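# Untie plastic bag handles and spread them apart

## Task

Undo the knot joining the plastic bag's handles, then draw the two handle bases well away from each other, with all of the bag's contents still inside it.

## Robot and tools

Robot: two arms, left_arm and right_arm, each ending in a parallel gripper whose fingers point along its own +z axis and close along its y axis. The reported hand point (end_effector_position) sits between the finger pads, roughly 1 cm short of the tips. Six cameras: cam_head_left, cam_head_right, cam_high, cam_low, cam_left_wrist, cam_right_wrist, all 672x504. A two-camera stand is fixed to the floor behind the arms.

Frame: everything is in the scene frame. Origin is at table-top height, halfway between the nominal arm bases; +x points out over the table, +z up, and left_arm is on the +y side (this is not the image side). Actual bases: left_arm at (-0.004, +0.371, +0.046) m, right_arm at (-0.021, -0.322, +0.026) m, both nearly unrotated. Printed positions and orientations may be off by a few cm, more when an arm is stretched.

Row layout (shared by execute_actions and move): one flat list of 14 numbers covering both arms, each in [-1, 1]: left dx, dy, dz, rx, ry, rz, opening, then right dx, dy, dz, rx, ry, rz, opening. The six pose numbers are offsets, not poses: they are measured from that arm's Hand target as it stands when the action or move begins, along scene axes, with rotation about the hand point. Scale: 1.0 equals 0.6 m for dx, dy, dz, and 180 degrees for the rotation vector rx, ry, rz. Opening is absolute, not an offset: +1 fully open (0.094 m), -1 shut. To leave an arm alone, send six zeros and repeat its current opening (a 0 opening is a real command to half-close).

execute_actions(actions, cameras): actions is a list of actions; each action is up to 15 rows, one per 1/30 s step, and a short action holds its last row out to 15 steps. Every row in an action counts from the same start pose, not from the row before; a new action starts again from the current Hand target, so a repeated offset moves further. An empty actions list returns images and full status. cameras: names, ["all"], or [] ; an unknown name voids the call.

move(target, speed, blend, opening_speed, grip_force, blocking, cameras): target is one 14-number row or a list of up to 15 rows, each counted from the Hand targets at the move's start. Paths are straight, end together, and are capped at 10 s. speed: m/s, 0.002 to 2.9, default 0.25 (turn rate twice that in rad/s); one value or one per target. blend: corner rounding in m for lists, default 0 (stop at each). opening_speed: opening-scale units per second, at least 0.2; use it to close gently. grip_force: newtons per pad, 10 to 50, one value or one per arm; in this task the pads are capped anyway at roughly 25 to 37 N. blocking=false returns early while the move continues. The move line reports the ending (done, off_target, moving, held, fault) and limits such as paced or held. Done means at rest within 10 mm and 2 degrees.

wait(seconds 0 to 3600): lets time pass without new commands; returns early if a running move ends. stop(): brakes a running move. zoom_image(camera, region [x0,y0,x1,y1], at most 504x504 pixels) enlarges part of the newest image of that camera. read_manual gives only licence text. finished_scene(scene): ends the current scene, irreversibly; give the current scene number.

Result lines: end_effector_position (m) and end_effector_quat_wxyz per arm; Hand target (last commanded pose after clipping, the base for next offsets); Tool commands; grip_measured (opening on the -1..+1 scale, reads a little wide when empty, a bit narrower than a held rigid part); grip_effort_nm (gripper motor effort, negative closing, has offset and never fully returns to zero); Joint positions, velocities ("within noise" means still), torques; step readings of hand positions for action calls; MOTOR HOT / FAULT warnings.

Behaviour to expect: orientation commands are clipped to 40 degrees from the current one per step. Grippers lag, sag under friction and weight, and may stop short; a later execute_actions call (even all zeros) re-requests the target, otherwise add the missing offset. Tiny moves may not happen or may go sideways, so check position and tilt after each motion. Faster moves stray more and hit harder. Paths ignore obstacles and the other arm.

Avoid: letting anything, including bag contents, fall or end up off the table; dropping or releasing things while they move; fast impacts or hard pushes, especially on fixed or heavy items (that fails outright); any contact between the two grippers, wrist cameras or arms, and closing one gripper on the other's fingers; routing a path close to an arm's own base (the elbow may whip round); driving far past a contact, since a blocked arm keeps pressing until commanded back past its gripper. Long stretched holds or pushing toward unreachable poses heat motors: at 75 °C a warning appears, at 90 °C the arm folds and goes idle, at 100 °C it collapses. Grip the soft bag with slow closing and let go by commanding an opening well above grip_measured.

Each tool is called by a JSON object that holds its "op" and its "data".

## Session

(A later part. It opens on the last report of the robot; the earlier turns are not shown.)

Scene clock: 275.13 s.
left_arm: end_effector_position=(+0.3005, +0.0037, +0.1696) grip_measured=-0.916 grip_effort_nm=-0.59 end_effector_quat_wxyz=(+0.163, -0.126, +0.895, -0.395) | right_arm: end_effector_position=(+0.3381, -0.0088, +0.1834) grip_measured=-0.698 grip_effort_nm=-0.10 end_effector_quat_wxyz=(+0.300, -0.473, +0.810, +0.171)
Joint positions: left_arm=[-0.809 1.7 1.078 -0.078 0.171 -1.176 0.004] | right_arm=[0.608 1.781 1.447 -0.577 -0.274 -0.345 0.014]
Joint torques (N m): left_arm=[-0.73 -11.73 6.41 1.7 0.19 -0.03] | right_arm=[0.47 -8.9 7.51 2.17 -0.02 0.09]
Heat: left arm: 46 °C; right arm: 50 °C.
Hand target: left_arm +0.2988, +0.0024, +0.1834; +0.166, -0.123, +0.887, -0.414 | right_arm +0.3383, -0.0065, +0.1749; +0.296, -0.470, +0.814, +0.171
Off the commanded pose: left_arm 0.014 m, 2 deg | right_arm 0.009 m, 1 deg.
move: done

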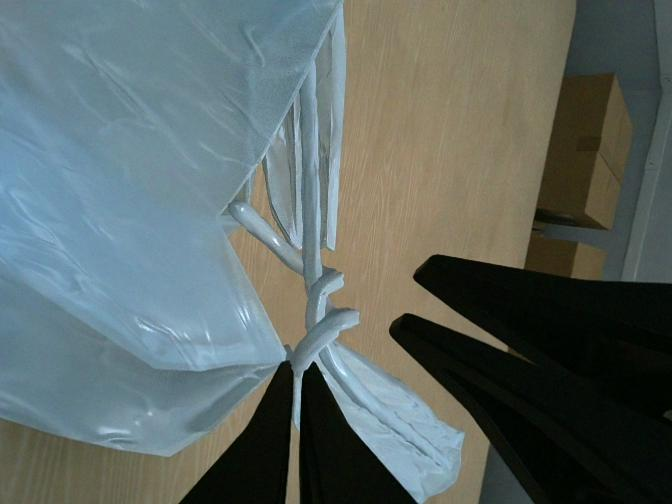

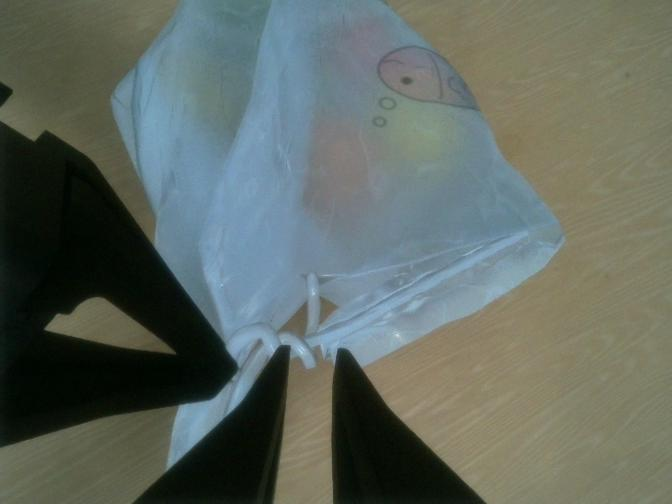

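{"op": "move", "data": {"target": [0, 0, 0, 0, 0, 0, -1, 0.0065, 0.0115, -0.019, 0, 0, 0, -0.7], "cameras": ["cam_left_wrist", "cam_right_wrist"], "speed": 0.04}}

{"op": "zoom_image", "data": {"camera": "cam_right_wrist", "region": [170, 200, 450, 440]}}

{"op": "zoom_image", "data": {"camera": "cam_left_wrist", "region": [200, 130, 480, 370]}}

Scene clock: 280.47 s.
left_arm: end_effector_position=(+0.3005, +0.0037, +0.1696) grip_measured=-0.916 grip_effort_nm=-0.59 end_effector_quat_wxyz=(+0.163, -0.126, +0.895, -0.395) | right_arm: end_effector_position=(+0.3433, -0.0011, +0.1760) grip_measured=-0.698 grip_effort_nm=-0.10 end_effector_quat_wxyz=(+0.305, -0.473, +0.809, +0.173)
Joint positions: left_arm=[-0.809 1.7 1.078 -0.078 0.171 -1.176 0.004] | right_arm=[0.616 1.811 1.447 -0.536 -0.272 -0.338 0.014]
Joint torques (N m): left_arm=[-0.75 -11.74 6.42 1.7 0.19 -0.03] | right_arm=[0.59 -8.94 7.05 2.16 0.04 0.11]
Heat: left arm: 46 °C; right arm: 50 °C.
Hand target: left_arm +0.2988, +0.0024, +0.1834; +0.166, -0.123, +0.887, -0.414 | right_arm +0.3421, +0.0005, +0.1635; +0.296, -0.470, +0.814, +0.171
Off the commanded pose: left_arm 0.014 m, 2 deg | right_arm 0.013 m, 1 deg.
move: off_target (right_arm)

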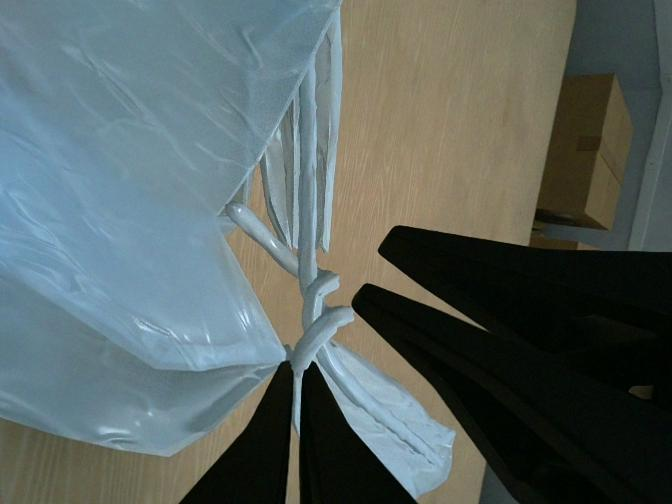

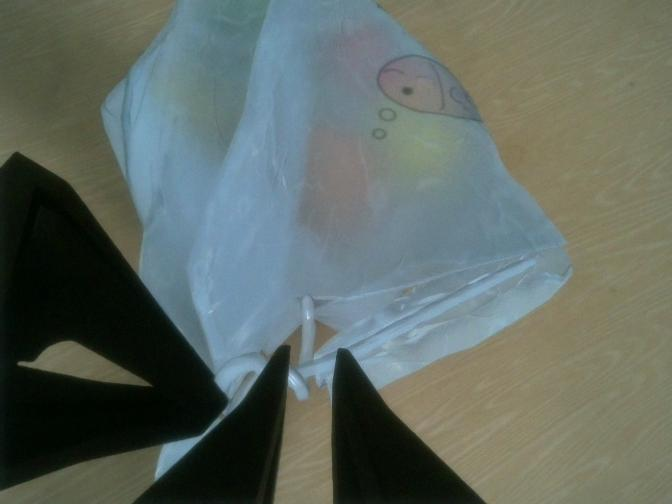

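Scaled by 1.800 from the camera's image (finer frame: 960x720).

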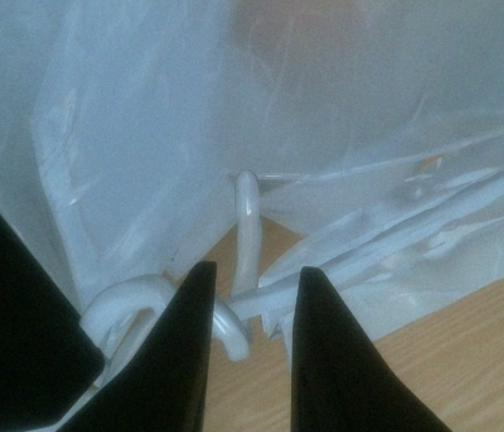

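Scaled by 1.800 from the camera's image (finer frame: 960x720).

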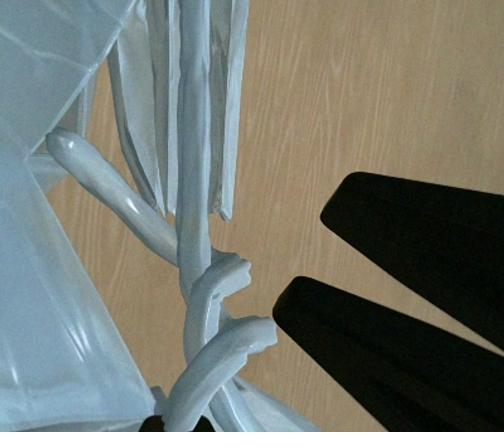

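{"op": "move", "data": {"target": [0, 0, 0, 0, 0, 0, -1, 0.008, 0.017, -0.005, 0, 0, 0, -0.7], "cameras": ["cam_left_wrist", "cam_right_wrist"], "speed": 0.04}}

{"op": "zoom_image", "data": {"camera": "cam_right_wrist", "region": [170, 200, 450, 440]}}

{"op": "zoom_image", "data": {"camera": "cam_left_wrist", "region": [200, 130, 480, 370]}}

Scene clock: 284.50 s.
left_arm: end_effector_position=(+0.3003, +0.0036, +0.1695) grip_measured=-0.916 grip_effort_nm=-0.59 end_effector_quat_wxyz=(+0.163, -0.126, +0.895, -0.395) | right_arm: end_effector_position=(+0.3447, +0.0031, +0.1592) grip_measured=-0.698 grip_effort_nm=-0.09 end_effector_quat_wxyz=(+0.292, -0.471, +0.815, +0.168)
Joint positions: left_arm=[-0.809 1.7 1.078 -0.078 0.172 -1.177 0.004] | right_arm=[0.626 1.85 1.447 -0.523 -0.257 -0.327 0.014]
Joint torques (N m): left_arm=[-0.75 -11.71 6.42 1.74 0.19 -0.02] | right_arm=[0.91 -9.28 10.33 2.03 -0.04 0.1]
Heat: left arm: 47 °C; right arm: 50 °C.
Hand target: left_arm +0.2987, +0.0024, +0.1834; +0.166, -0.123, +0.887, -0.413 | right_arm +0.3470, +0.0106, +0.1605; +0.296, -0.469, +0.814, +0.171
Off the commanded pose: left_arm 0.014 m, 2 deg | right_arm 0.008 m, 1 deg.
move: done

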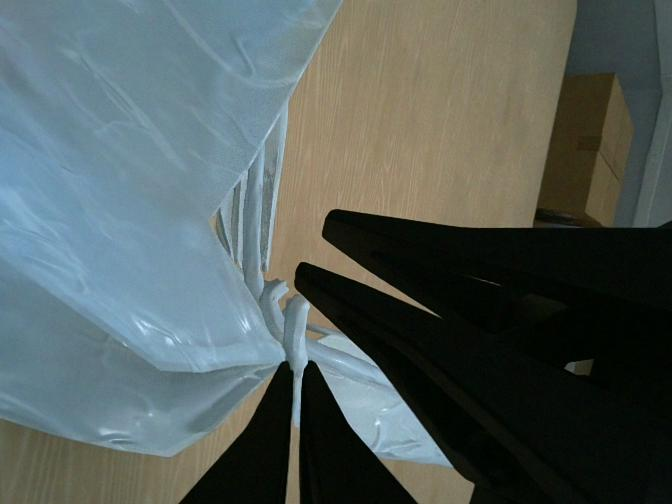

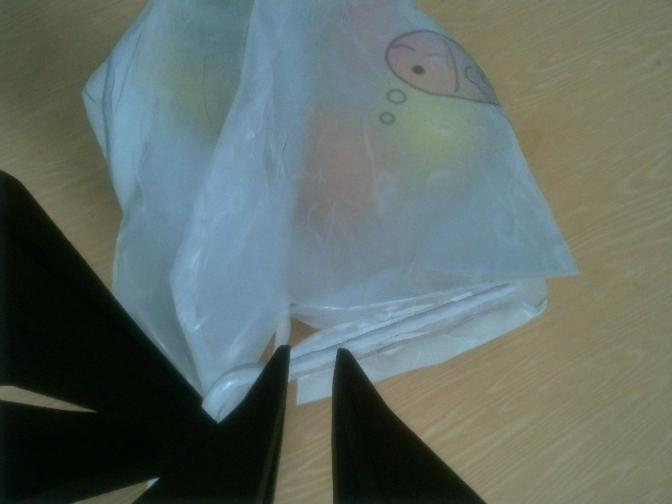

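Scaled by 1.800 from the camera's image (finer frame: 960x720).

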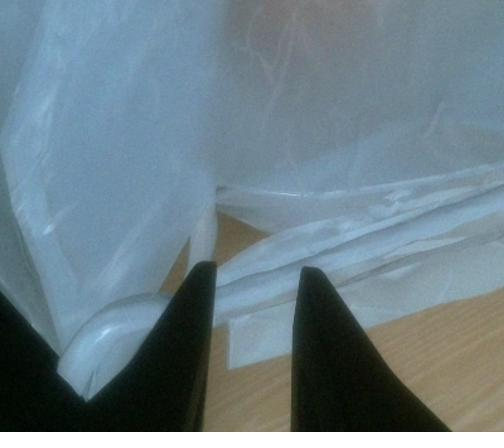

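Scaled by 1.800 from the camera's image (finer frame: 960x720).

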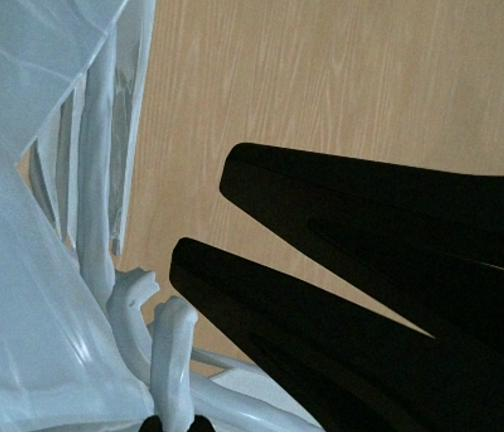

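{"op": "move", "data": {"target": [0, 0, 0, 0, 0, 0, -1, -0.0167, -0.0627, 0.02, 0, 0, 0, -0.53], "cameras": ["cam_left_wrist", "cam_right_wrist"], "speed": 0.1}}

{"op": "zoom_image", "data": {"camera": "cam_right_wrist", "region": [170, 200, 450, 440]}}

{"op": "zoom_image", "data": {"camera": "cam_left_wrist", "region": [200, 130, 480, 370]}}

Scene clock: 315.27 s.
left_arm: end_effector_position=(+0.2994, +0.0037, +0.1685) grip_measured=-0.916 grip_effort_nm=-0.59 end_effector_quat_wxyz=(+0.161, -0.126, +0.896, -0.395) | right_arm: end_effector_position=(+0.3440, -0.0233, +0.1684) grip_measured=-0.532 grip_effort_nm=0.10 end_effector_quat_wxyz=(+0.298, -0.464, +0.818, +0.167)
Joint positions: left_arm=[-0.809 1.7 1.075 -0.077 0.176 -1.177 0.004] | right_arm=[0.574 1.778 1.389 -0.534 -0.279 -0.355 0.022]
Joint torques (N m): left_arm=[-0.77 -11.73 6.64 1.67 0.15 -0.03] | right_arm=[-0.32 -12.96 7.19 1.74 -0.23 -0.16]
Heat: left arm: 47 °C; right arm: 49 °C.
Hand target: left_arm +0.2987, +0.0024, +0.1833; +0.166, -0.123, +0.887, -0.413 | right_arm +0.3370, -0.0270, +0.1725; +0.296, -0.469, +0.814, +0.171
Off the commanded pose: left_arm 0.015 m, 2 deg | right_arm 0.009 m, 1 deg.
move: done

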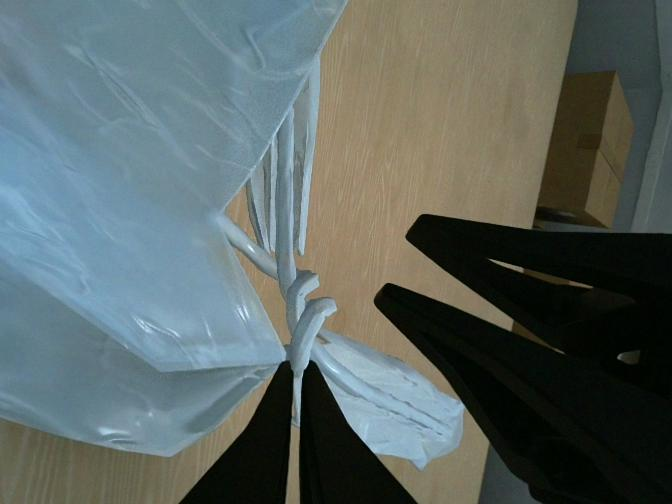

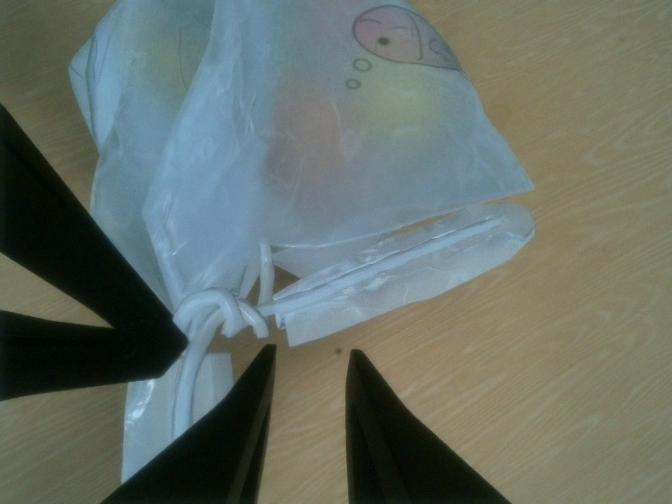

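Scaled by 1.800 from the camera's image (finer frame: 960x720).

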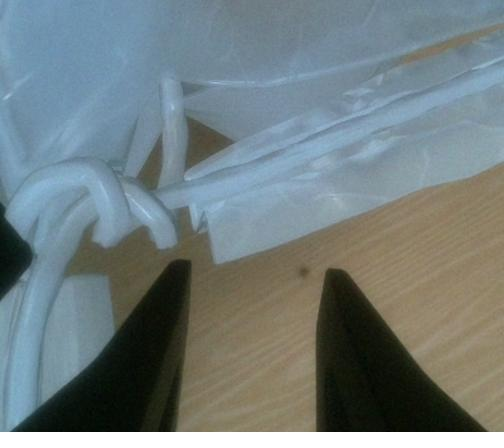

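Scaled by 1.800 from the camera's image (finer frame: 960x720).

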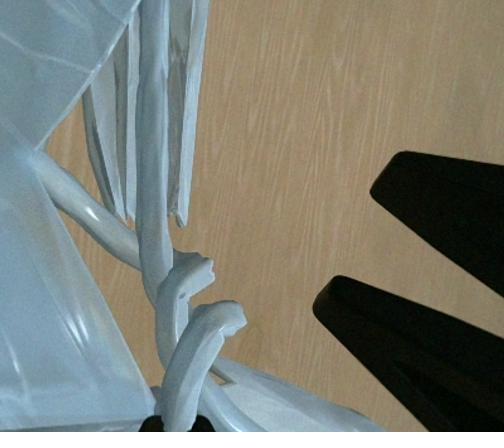

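{"op": "move", "data": {"target": [0, 0, 0, 0, 0, 0, -1, -0.006, 0.03, -0.005, 0, 0, 0, -0.62], "cameras": ["cam_left_wrist", "cam_right_wrist"], "speed": 0.05}}

{"op": "zoom_image", "data": {"camera": "cam_right_wrist", "region": [170, 200, 450, 440]}}

{"op": "zoom_image", "data": {"camera": "cam_left_wrist", "region": [200, 130, 480, 370]}}

Scene clock: 325.77 s.
left_arm: end_effector_position=(+0.2994, +0.0037, +0.1685) grip_measured=-0.916 grip_effort_nm=-0.59 end_effector_quat_wxyz=(+0.161, -0.126, +0.896, -0.395) | right_arm: end_effector_position=(+0.3321, -0.0093, +0.1684) grip_measured=-0.618 grip_effort_nm=-0.10 end_effector_quat_wxyz=(+0.294, -0.475, +0.811, +0.174)
Joint positions: left_arm=[-0.809 1.7 1.075 -0.077 0.176 -1.177 0.004] | right_arm=[0.613 1.778 1.389 -0.534 -0.279 -0.344 0.018]
Joint torques (N m): left_arm=[-0.75 -11.71 6.64 1.69 0.14 -0.03] | right_arm=[0.2 -10.26 8.8 1.97 0.04 0.1]
Heat: left arm: 47 °C; right arm: 50 °C.
Hand target: left_arm +0.2987, +0.0024, +0.1833; +0.166, -0.123, +0.887, -0.413 | right_arm +0.3334, -0.0090, +0.1696; +0.296, -0.470, +0.814, +0.171
Off the commanded pose: left_arm 0.015 m, 2 deg | right_arm 0.002 m, 1 deg.
move: done

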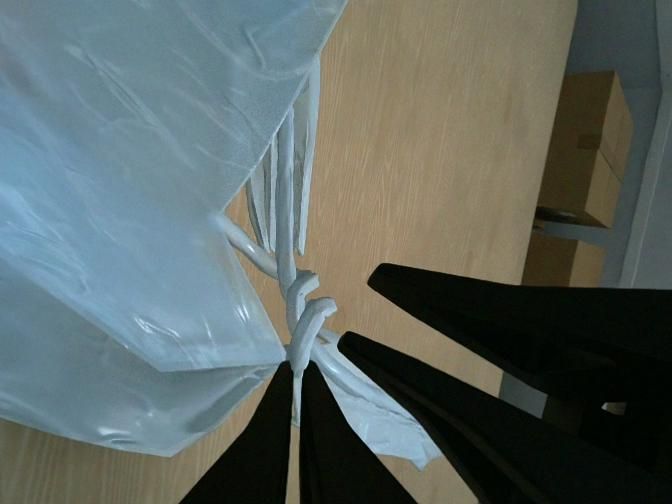

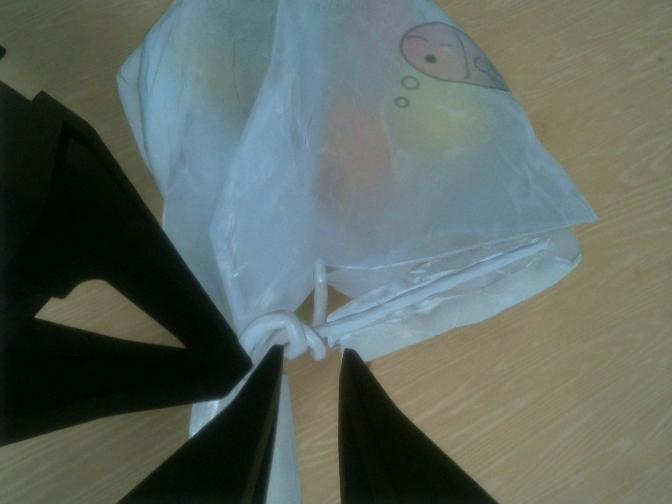

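Scaled by 1.800 from the camera's image (finer frame: 960x720).

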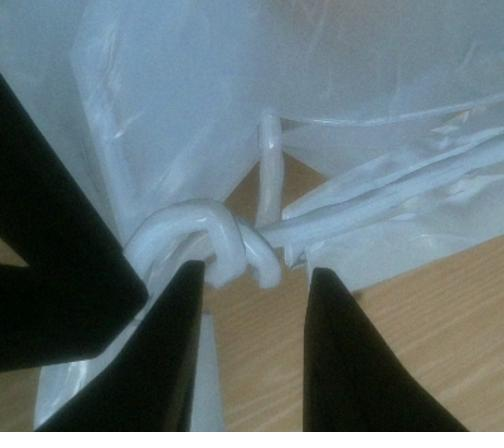

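Scaled by 1.800 from the camera's image (finer frame: 960x720).

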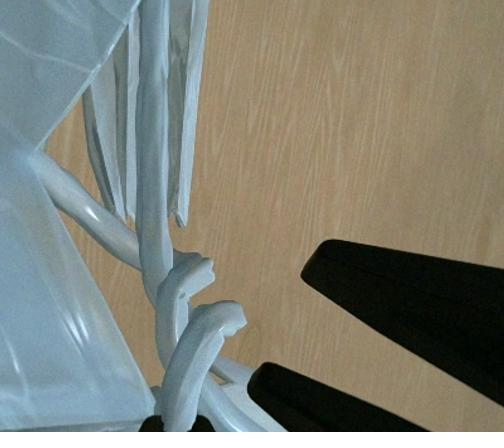

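{"op": "move", "data": {"target": [0, 0, 0, 0, 0, 0, -1, 0.0035, 0.0155, -0.006, 0, 0, 0, -0.62], "cameras": ["cam_left_wrist", "cam_right_wrist"], "speed": 0.03}}

{"op": "zoom_image", "data": {"camera": "cam_right_wrist", "region": [170, 200, 450, 440]}}

{"op": "zoom_image", "data": {"camera": "cam_left_wrist", "region": [200, 130, 480, 370]}}

Scene clock: 329.73 s.
left_arm: end_effector_position=(+0.2994, +0.0037, +0.1685) grip_measured=-0.916 grip_effort_nm=-0.59 end_effector_quat_wxyz=(+0.161, -0.126, +0.896, -0.395) | right_arm: end_effector_position=(+0.3292, -0.0053, +0.1631) grip_measured=-0.618 grip_effort_nm=-0.10 end_effector_quat_wxyz=(+0.287, -0.474, +0.814, +0.173)
Joint positions: left_arm=[-0.809 1.7 1.075 -0.077 0.176 -1.177 0.004] | right_arm=[0.628 1.789 1.389 -0.534 -0.268 -0.33 0.018]
Joint torques (N m): left_arm=[-0.75 -11.71 6.65 1.68 0.15 -0.03] | right_arm=[0.43 -8.77 10.51 2.08 0.03 0.09]
Heat: left arm: 47 °C; right arm: 50 °C.
Hand target: left_arm +0.2987, +0.0024, +0.1833; +0.166, -0.123, +0.887, -0.413 | right_arm +0.3355, +0.0003, +0.1661; +0.296, -0.469, +0.814, +0.171
Off the commanded pose: left_arm 0.015 m, 2 deg | right_arm 0.009 m, 1 deg.
move: done

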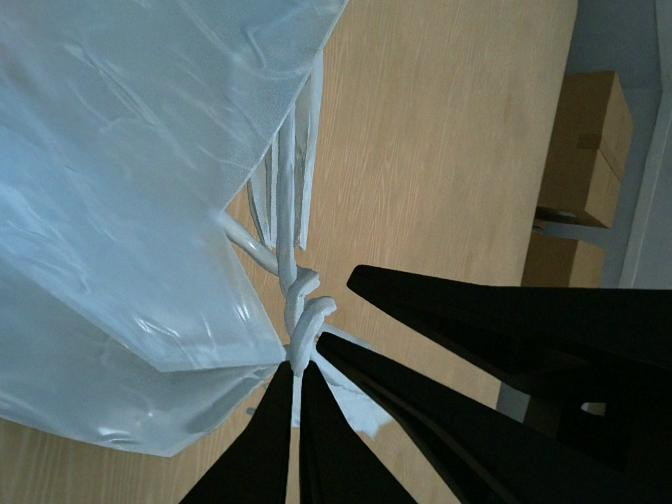

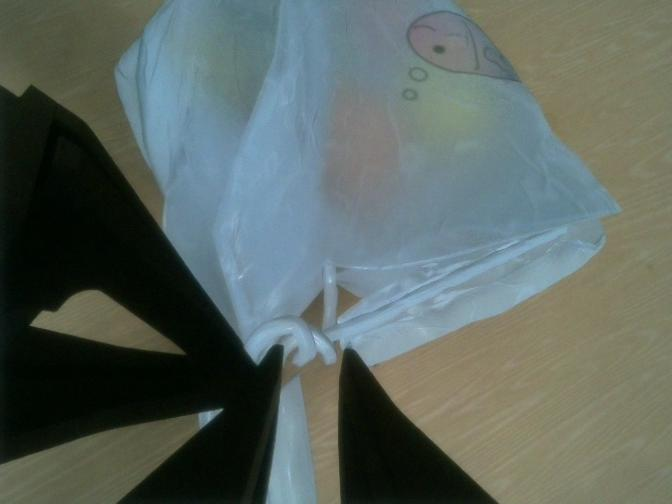

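Scaled by 1.800 from the camera's image (finer frame: 960x720).

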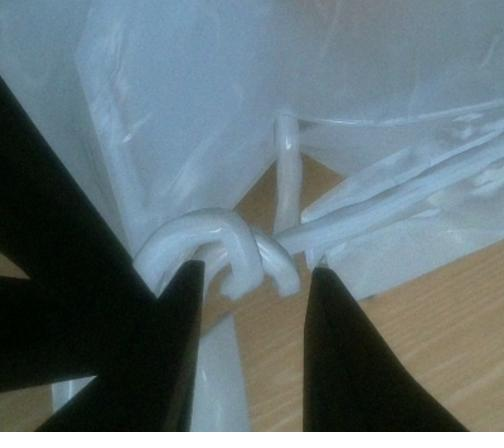

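Scaled by 1.800 from the camera's image (finer frame: 960x720).

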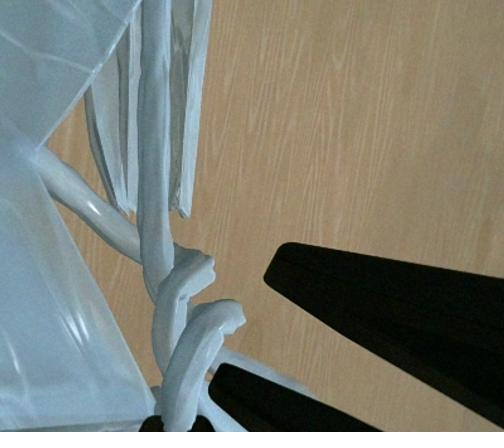

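{"op": "move", "data": {"target": [0, 0, 0, 0, 0, 0, -1, 0.003, 0.009, -0.004, 0, 0, 0, -0.62], "cameras": ["cam_left_wrist", "cam_right_wrist"], "speed": 0.03}}

{"op": "zoom_image", "data": {"camera": "cam_right_wrist", "region": [170, 200, 450, 440]}}

{"op": "zoom_image", "data": {"camera": "cam_left_wrist", "region": [200, 130, 480, 370]}}

Scene clock: 332.97 s.
left_arm: end_effector_position=(+0.2994, +0.0037, +0.1685) grip_measured=-0.916 grip_effort_nm=-0.59 end_effector_quat_wxyz=(+0.161, -0.126, +0.896, -0.395) | right_arm: end_effector_position=(+0.3298, -0.0026, +0.1572) grip_measured=-0.618 grip_effort_nm=-0.10 end_effector_quat_wxyz=(+0.283, -0.473, +0.817, +0.171)
Joint positions: left_arm=[-0.809 1.7 1.075 -0.077 0.176 -1.177 0.004] | right_arm=[0.634 1.806 1.393 -0.529 -0.261 -0.323 0.018]
Joint torques (N m): left_arm=[-0.75 -11.75 6.64 1.68 0.15 -0.03] | right_arm=[0.64 -8.85 11.23 2.1 0.03 0.07]
Heat: left arm: 47 °C; right arm: 50 °C.
Hand target: left_arm +0.2987, +0.0024, +0.1833; +0.166, -0.123, +0.887, -0.413 | right_arm +0.3373, +0.0057, +0.1635; +0.296, -0.469, +0.814, +0.171
Off the commanded pose: left_arm 0.015 m, 2 deg | right_arm 0.013 m, 2 deg.
move: off_target (right_arm)

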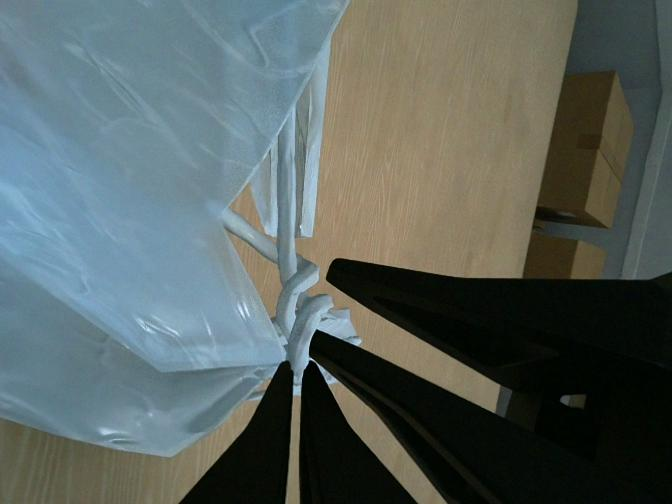

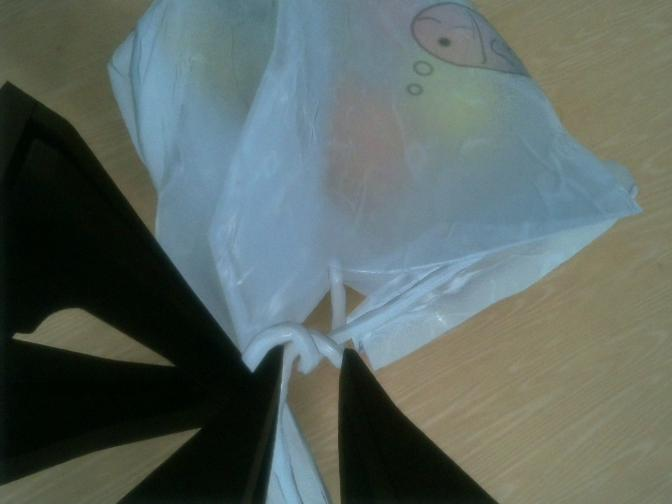

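Scaled by 1.800 from the camera's image (finer frame: 960x720).

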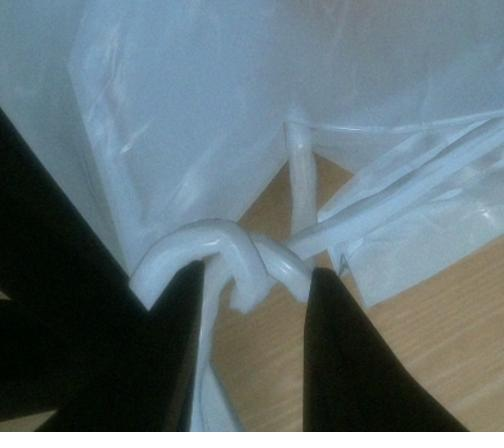

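Scaled by 1.800 from the camera's image (finer frame: 960x720).

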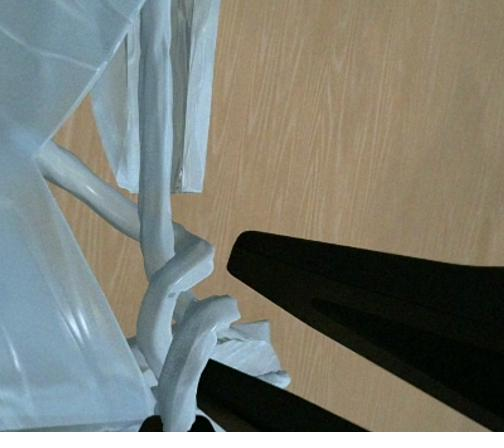

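{"op": "move", "data": {"target": [0, 0, 0, 0, 0, 0, -1, 0, 0, 0, 0, 0, 0, -1], "cameras": ["cam_left_wrist", "cam_right_wrist"], "opening_speed": 0.3}}

{"op": "zoom_image", "data": {"camera": "cam_right_wrist", "region": [170, 200, 450, 440]}}

{"op": "zoom_image", "data": {"camera": "cam_left_wrist", "region": [200, 130, 480, 370]}}

Scene clock: 337.27 s.
left_arm: end_effector_position=(+0.2997, +0.0034, +0.1690) grip_measured=-0.916 grip_effort_nm=-0.59 end_effector_quat_wxyz=(+0.162, -0.125, +0.895, -0.396) | right_arm: end_effector_position=(+0.3298, -0.0026, +0.1572) grip_measured=-0.918 grip_effort_nm=-0.56 end_effector_quat_wxyz=(+0.283, -0.473, +0.817, +0.171)
Joint positions: left_arm=[-0.809 1.7 1.075 -0.074 0.176 -1.177 0.004] | right_arm=[0.634 1.806 1.393 -0.529 -0.261 -0.322 0.004]
Joint torques (N m): left_arm=[-0.76 -11.71 6.64 1.66 0.15 -0.04] | right_arm=[0.65 -8.79 11.3 2.1 0.02 0.09]
Heat: left arm: 47 °C; right arm: 50 °C.
Hand target: left_arm +0.2987, +0.0024, +0.1834; +0.166, -0.123, +0.887, -0.414 | right_arm +0.3373, +0.0057, +0.1635; +0.296, -0.469, +0.814, +0.171
Off the commanded pose: left_arm 0.014 m, 2 deg | right_arm 0.013 m, 2 deg.
move: done

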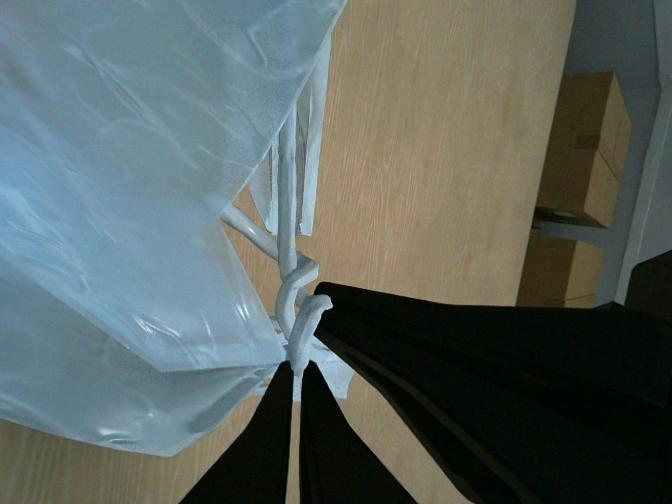

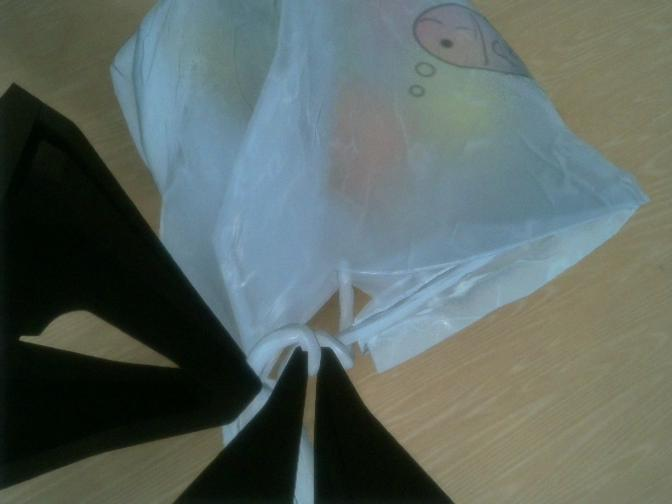

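Scaled by 1.800 from the camera's image (finer frame: 960x720).

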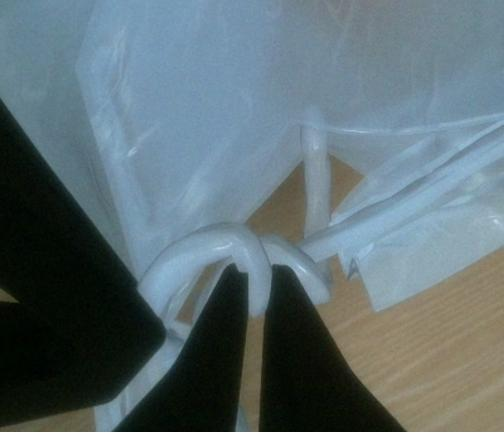

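Scaled by 1.800 from the camera's image (finer frame: 960x720).

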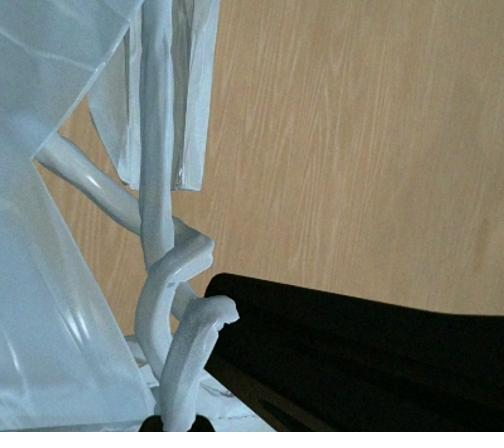

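{"op": "move", "data": {"target": [[0, 0, 0, 0, 0, 0, -0.5, 0, 0, 0, 0, 0, 0, -1], [-0.03, 0.05, 0.045, 0, 0, 0, -0.5, 0, 0, 0, 0, 0, 0, -1]], "speed": 0.08, "opening_speed": 0.3}}

{"op": "move", "data": {"target": [0.048, 0.113, 0.083, 0.159, -0.2865, -0.3523, -0.5, 0, 0, 0, 0, 0, 0, -1], "cameras": ["all"], "speed": 0.2}}

{"op": "zoom_image", "data": {"camera": "cam_left_wrist", "region": [200, 130, 480, 370]}}

Scene clock: 358.43 s.
left_arm: end_effector_position=(+0.2836, +0.0280, +0.2076) grip_measured=-0.502 grip_effort_nm=0.11 end_effector_quat_wxyz=(+0.166, -0.126, +0.887, -0.413) | right_arm: end_effector_position=(+0.3298, -0.0026, +0.1572) grip_measured=-0.918 grip_effort_nm=-0.56 end_effector_quat_wxyz=(+0.283, -0.473, +0.817, +0.171)
Joint positions: left_arm=[-0.788 1.532 1.03 -0.163 0.199 -1.175 0.023] | right_arm=[0.634 1.806 1.393 -0.529 -0.261 -0.322 0.004]
Joint torques (N m): left_arm=[-0.38 -9.59 6.39 1.46 0.1 0.1] | right_arm=[0.62 -8.85 11.26 2.13 0.02 0.1]
Heat: left arm: 47 °C; right arm: 52 °C.
Hand target: left_arm +0.2807, +0.0324, +0.2103; +0.166, -0.123, +0.887, -0.413 | right_arm +0.3373, +0.0057, +0.1635; +0.296, -0.470, +0.814, +0.171
Off the commanded pose: left_arm 0.006 m, 0 deg | right_arm 0.013 m, 2 deg.
move: done

Scene clock: 363.00 s.
left_arm: end_effector_position=(+0.3056, +0.1014, +0.2559) grip_measured=-0.502 grip_effort_nm=0.11 end_effector_quat_wxyz=(+0.301, +0.561, +0.736, -0.231) | right_arm: end_effector_position=(+0.3298, -0.0026, +0.1572) grip_measured=-0.918 grip_effort_nm=-0.56 end_effector_quat_wxyz=(+0.283, -0.473, +0.817, +0.171)
Joint positions: left_arm=[-0.491 1.581 1.409 -0.8 0.532 0.636 0.023] | right_arm=[0.634 1.806 1.393 -0.529 -0.261 -0.322 0.004]
Joint torques (N m): left_arm=[-0.35 -6.67 9.26 1.09 0.42 0.07] | right_arm=[0.65 -8.87 11.28 2.1 0.01 0.11]
Heat: left arm: 46 °C; right arm: 53 °C.
Hand target: left_arm +0.3095, +0.1002, +0.2600; +0.303, +0.562, +0.733, -0.233 | right_arm +0.3373, +0.0057, +0.1635; +0.296, -0.470, +0.814, +0.171
Off the commanded pose: left_arm 0.006 m, 1 deg | right_arm 0.013 m, 2 deg.
move: done

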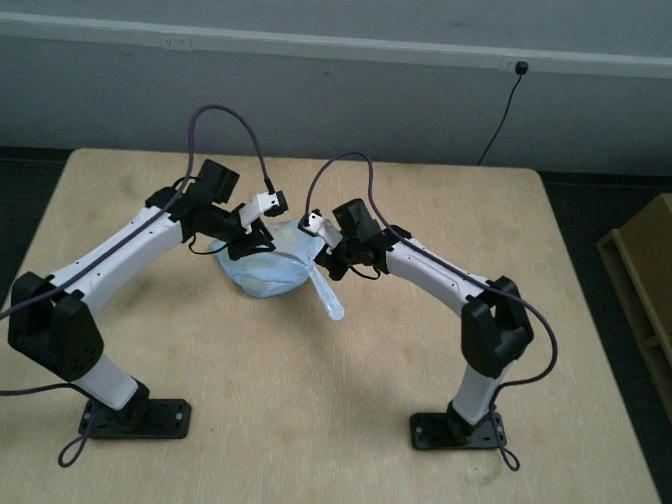

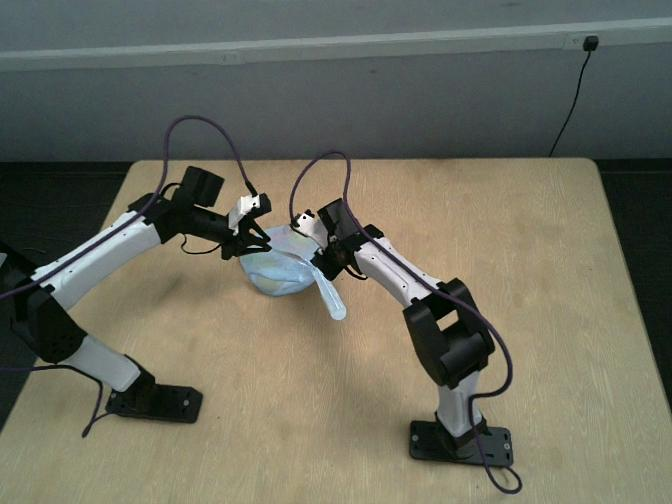

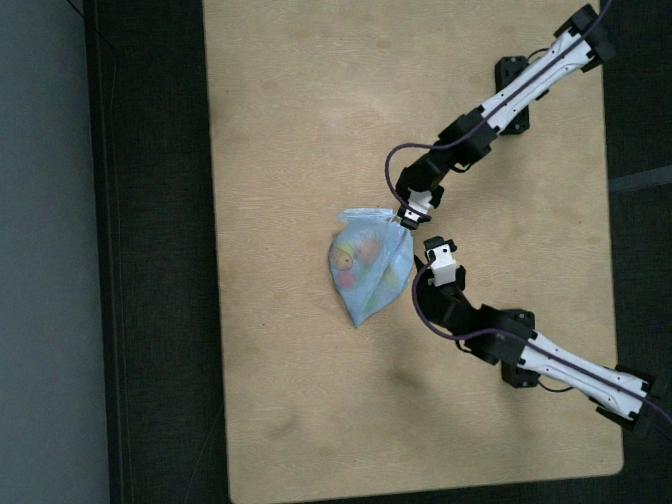

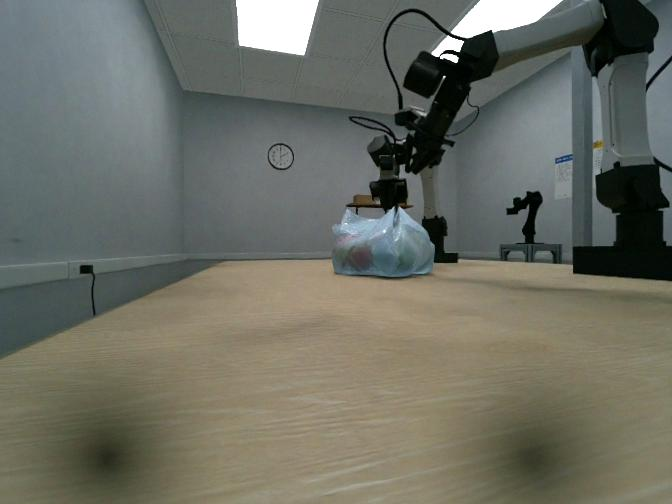

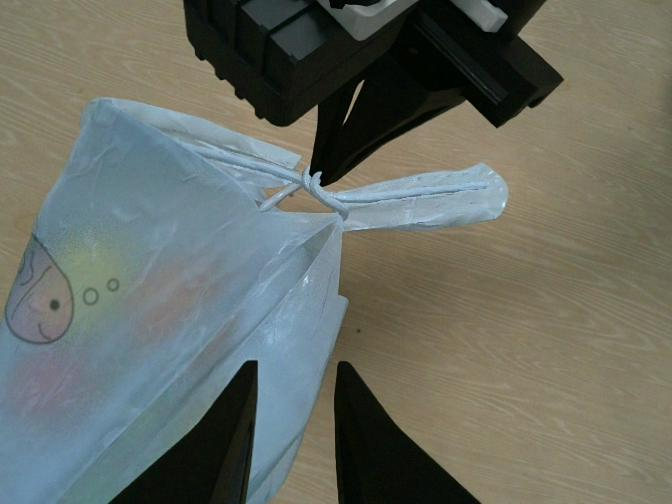

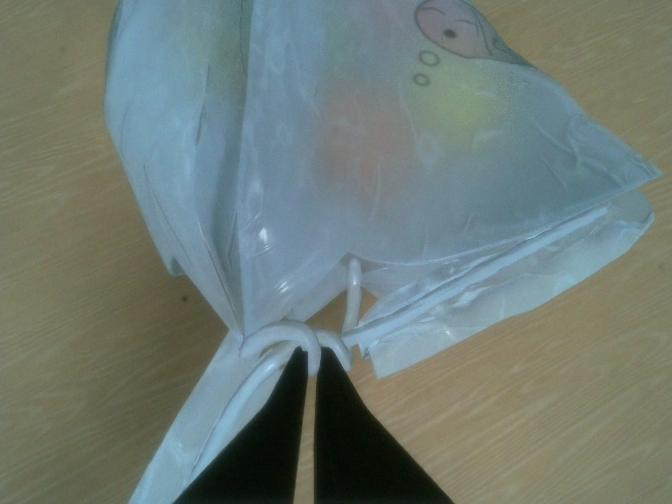

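Scaled by 1.800 from the camera's image (finer frame: 960x720).

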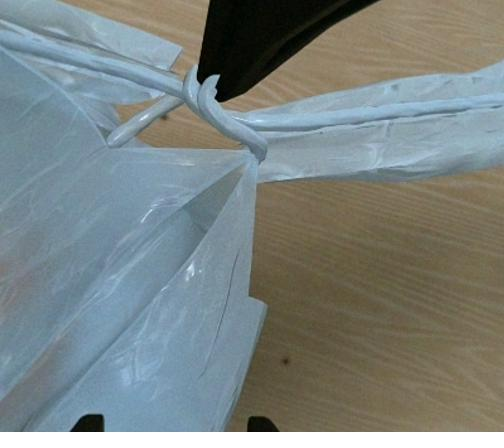

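{"op": "move", "data": {"target": [0, 0, 0, 0, 0, 0, -0.5, 0.012, -0.012, 0.0, 0.143, -0.085, 0, -1], "cameras": ["cam_left_wrist", "cam_right_wrist", "cam_high"], "speed": 0.08}}

{"op": "zoom_image", "data": {"camera": "cam_left_wrist", "region": [200, 130, 480, 370]}}

Scene clock: 396.57 s.
left_arm: end_effector_position=(+0.3056, +0.1015, +0.2558) grip_measured=-0.502 grip_effort_nm=0.11 end_effector_quat_wxyz=(+0.301, +0.561, +0.736, -0.231) | right_arm: end_effector_position=(+0.3453, +0.0007, +0.1626) grip_measured=-0.918 grip_effort_nm=-0.56 end_effector_quat_wxyz=(+0.496, -0.415, +0.711, +0.277)
Joint positions: left_arm=[-0.491 1.581 1.409 -0.8 0.532 0.636 0.023] | right_arm=[0.562 1.74 0.878 0.46 -0.435 -0.196 0.004]
Joint torques (N m): left_arm=[-0.35 -6.68 9.26 1.07 0.43 0.02] | right_arm=[-0.66 -9.69 6.67 2.72 -0.18 0.11]
Heat: left arm: 43 °C; right arm: 54 °C.
Hand target: left_arm +0.3096, +0.1002, +0.2600; +0.303, +0.562, +0.733, -0.233 | right_arm +0.3445, -0.0014, +0.1635; +0.498, -0.410, +0.710, +0.284
Off the commanded pose: left_arm 0.006 m, 1 deg | right_arm 0.003 m, 1 deg.
move: done
Images, in order (width x height): cam_high 672x504, cam_left_wrist 672x504, cam_right_wrist 672x504.

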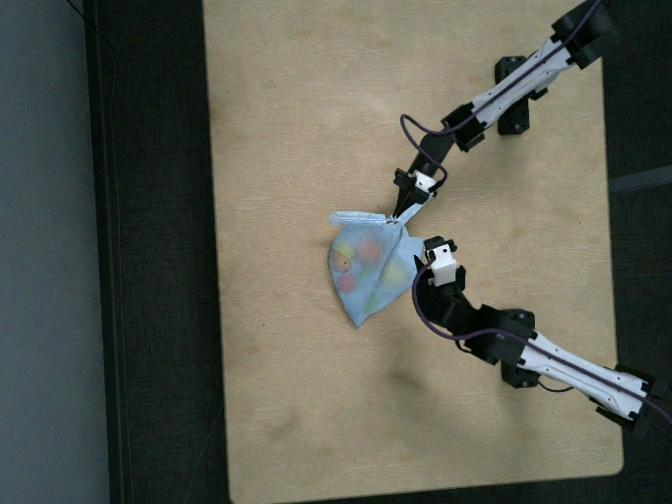

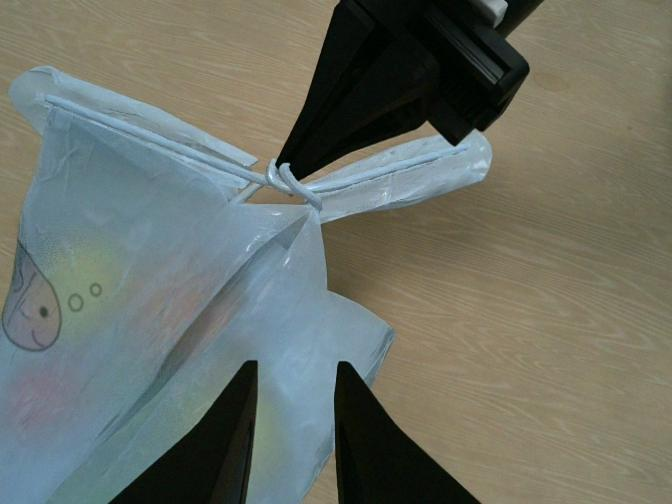

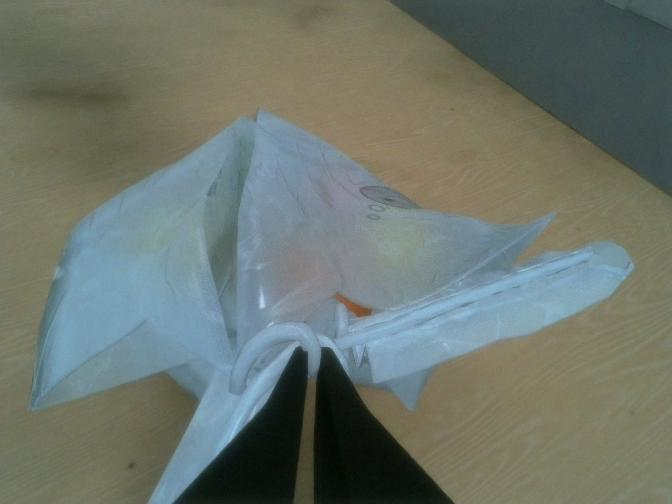

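Scaled by 1.800 from the camera's image (finer frame: 960x720).

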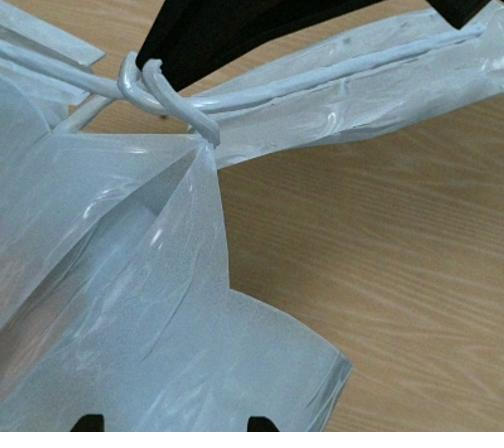

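{"op": "move", "data": {"target": [0.107, -0.033, -0.105, -0.1254, -0.2234, -0.2662, -0.5, 0, 0, 0, 0, 0, 0, -1], "cameras": ["cam_left_wrist", "cam_right_wrist", "cam_head_left"], "speed": 0.15}}

{"op": "zoom_image", "data": {"camera": "cam_left_wrist", "region": [170, 170, 450, 440]}}

Scene clock: 412.43 s.
left_arm: end_effector_position=(+0.3692, +0.0797, +0.1975) grip_measured=-0.502 grip_effort_nm=0.11 end_effector_quat_wxyz=(+0.508, +0.783, +0.247, -0.263) | right_arm: end_effector_position=(+0.3454, +0.0008, +0.1626) grip_measured=-0.918 grip_effort_nm=-0.56 end_effector_quat_wxyz=(+0.496, -0.415, +0.711, +0.277)
Joint positions: left_arm=[-0.306 2.088 1.598 -0.715 1.19 1.967 0.023] | right_arm=[0.562 1.74 0.878 0.461 -0.435 -0.196 0.004]
Joint torques (N m): left_arm=[-0.34 -10.37 8.28 0.49 0.73 -0.09] | right_arm=[-0.65 -9.68 6.68 2.73 -0.18 0.1]
Heat: left arm: 43 °C; right arm: 52 °C.
Hand target: left_arm +0.3737, +0.0804, +0.1971; +0.509, +0.781, +0.247, -0.265 | right_arm +0.3445, -0.0014, +0.1635; +0.497, -0.410, +0.710, +0.284
Off the commanded pose: left_arm 0.005 m, 0 deg | right_arm 0.003 m, 1 deg.
move: done
Images, in order (width x height): cam_head_left 672x504, cam_left_wrist 672x504, cam_right_wrist 672x504.

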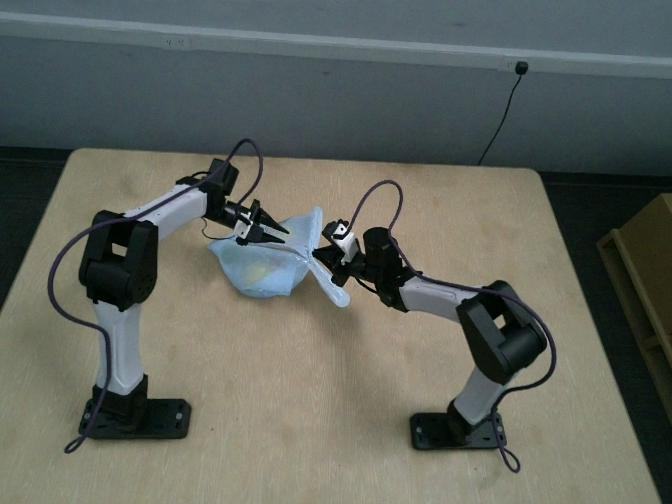

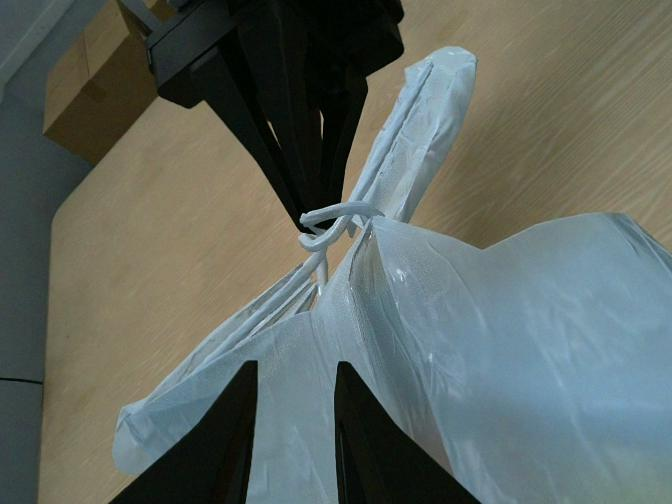

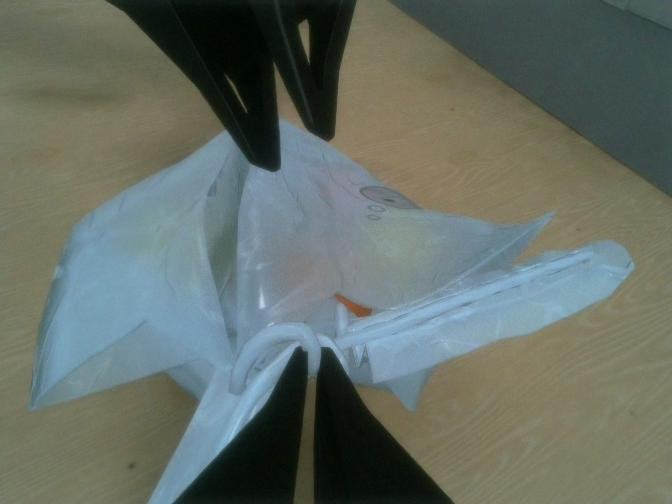

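Scaled by 1.800 from the camera's image (finer frame: 960x720).

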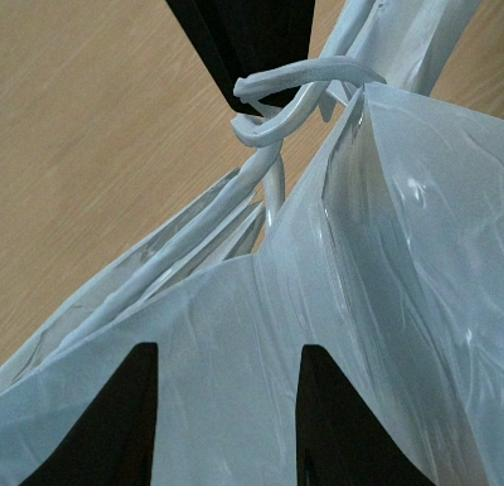

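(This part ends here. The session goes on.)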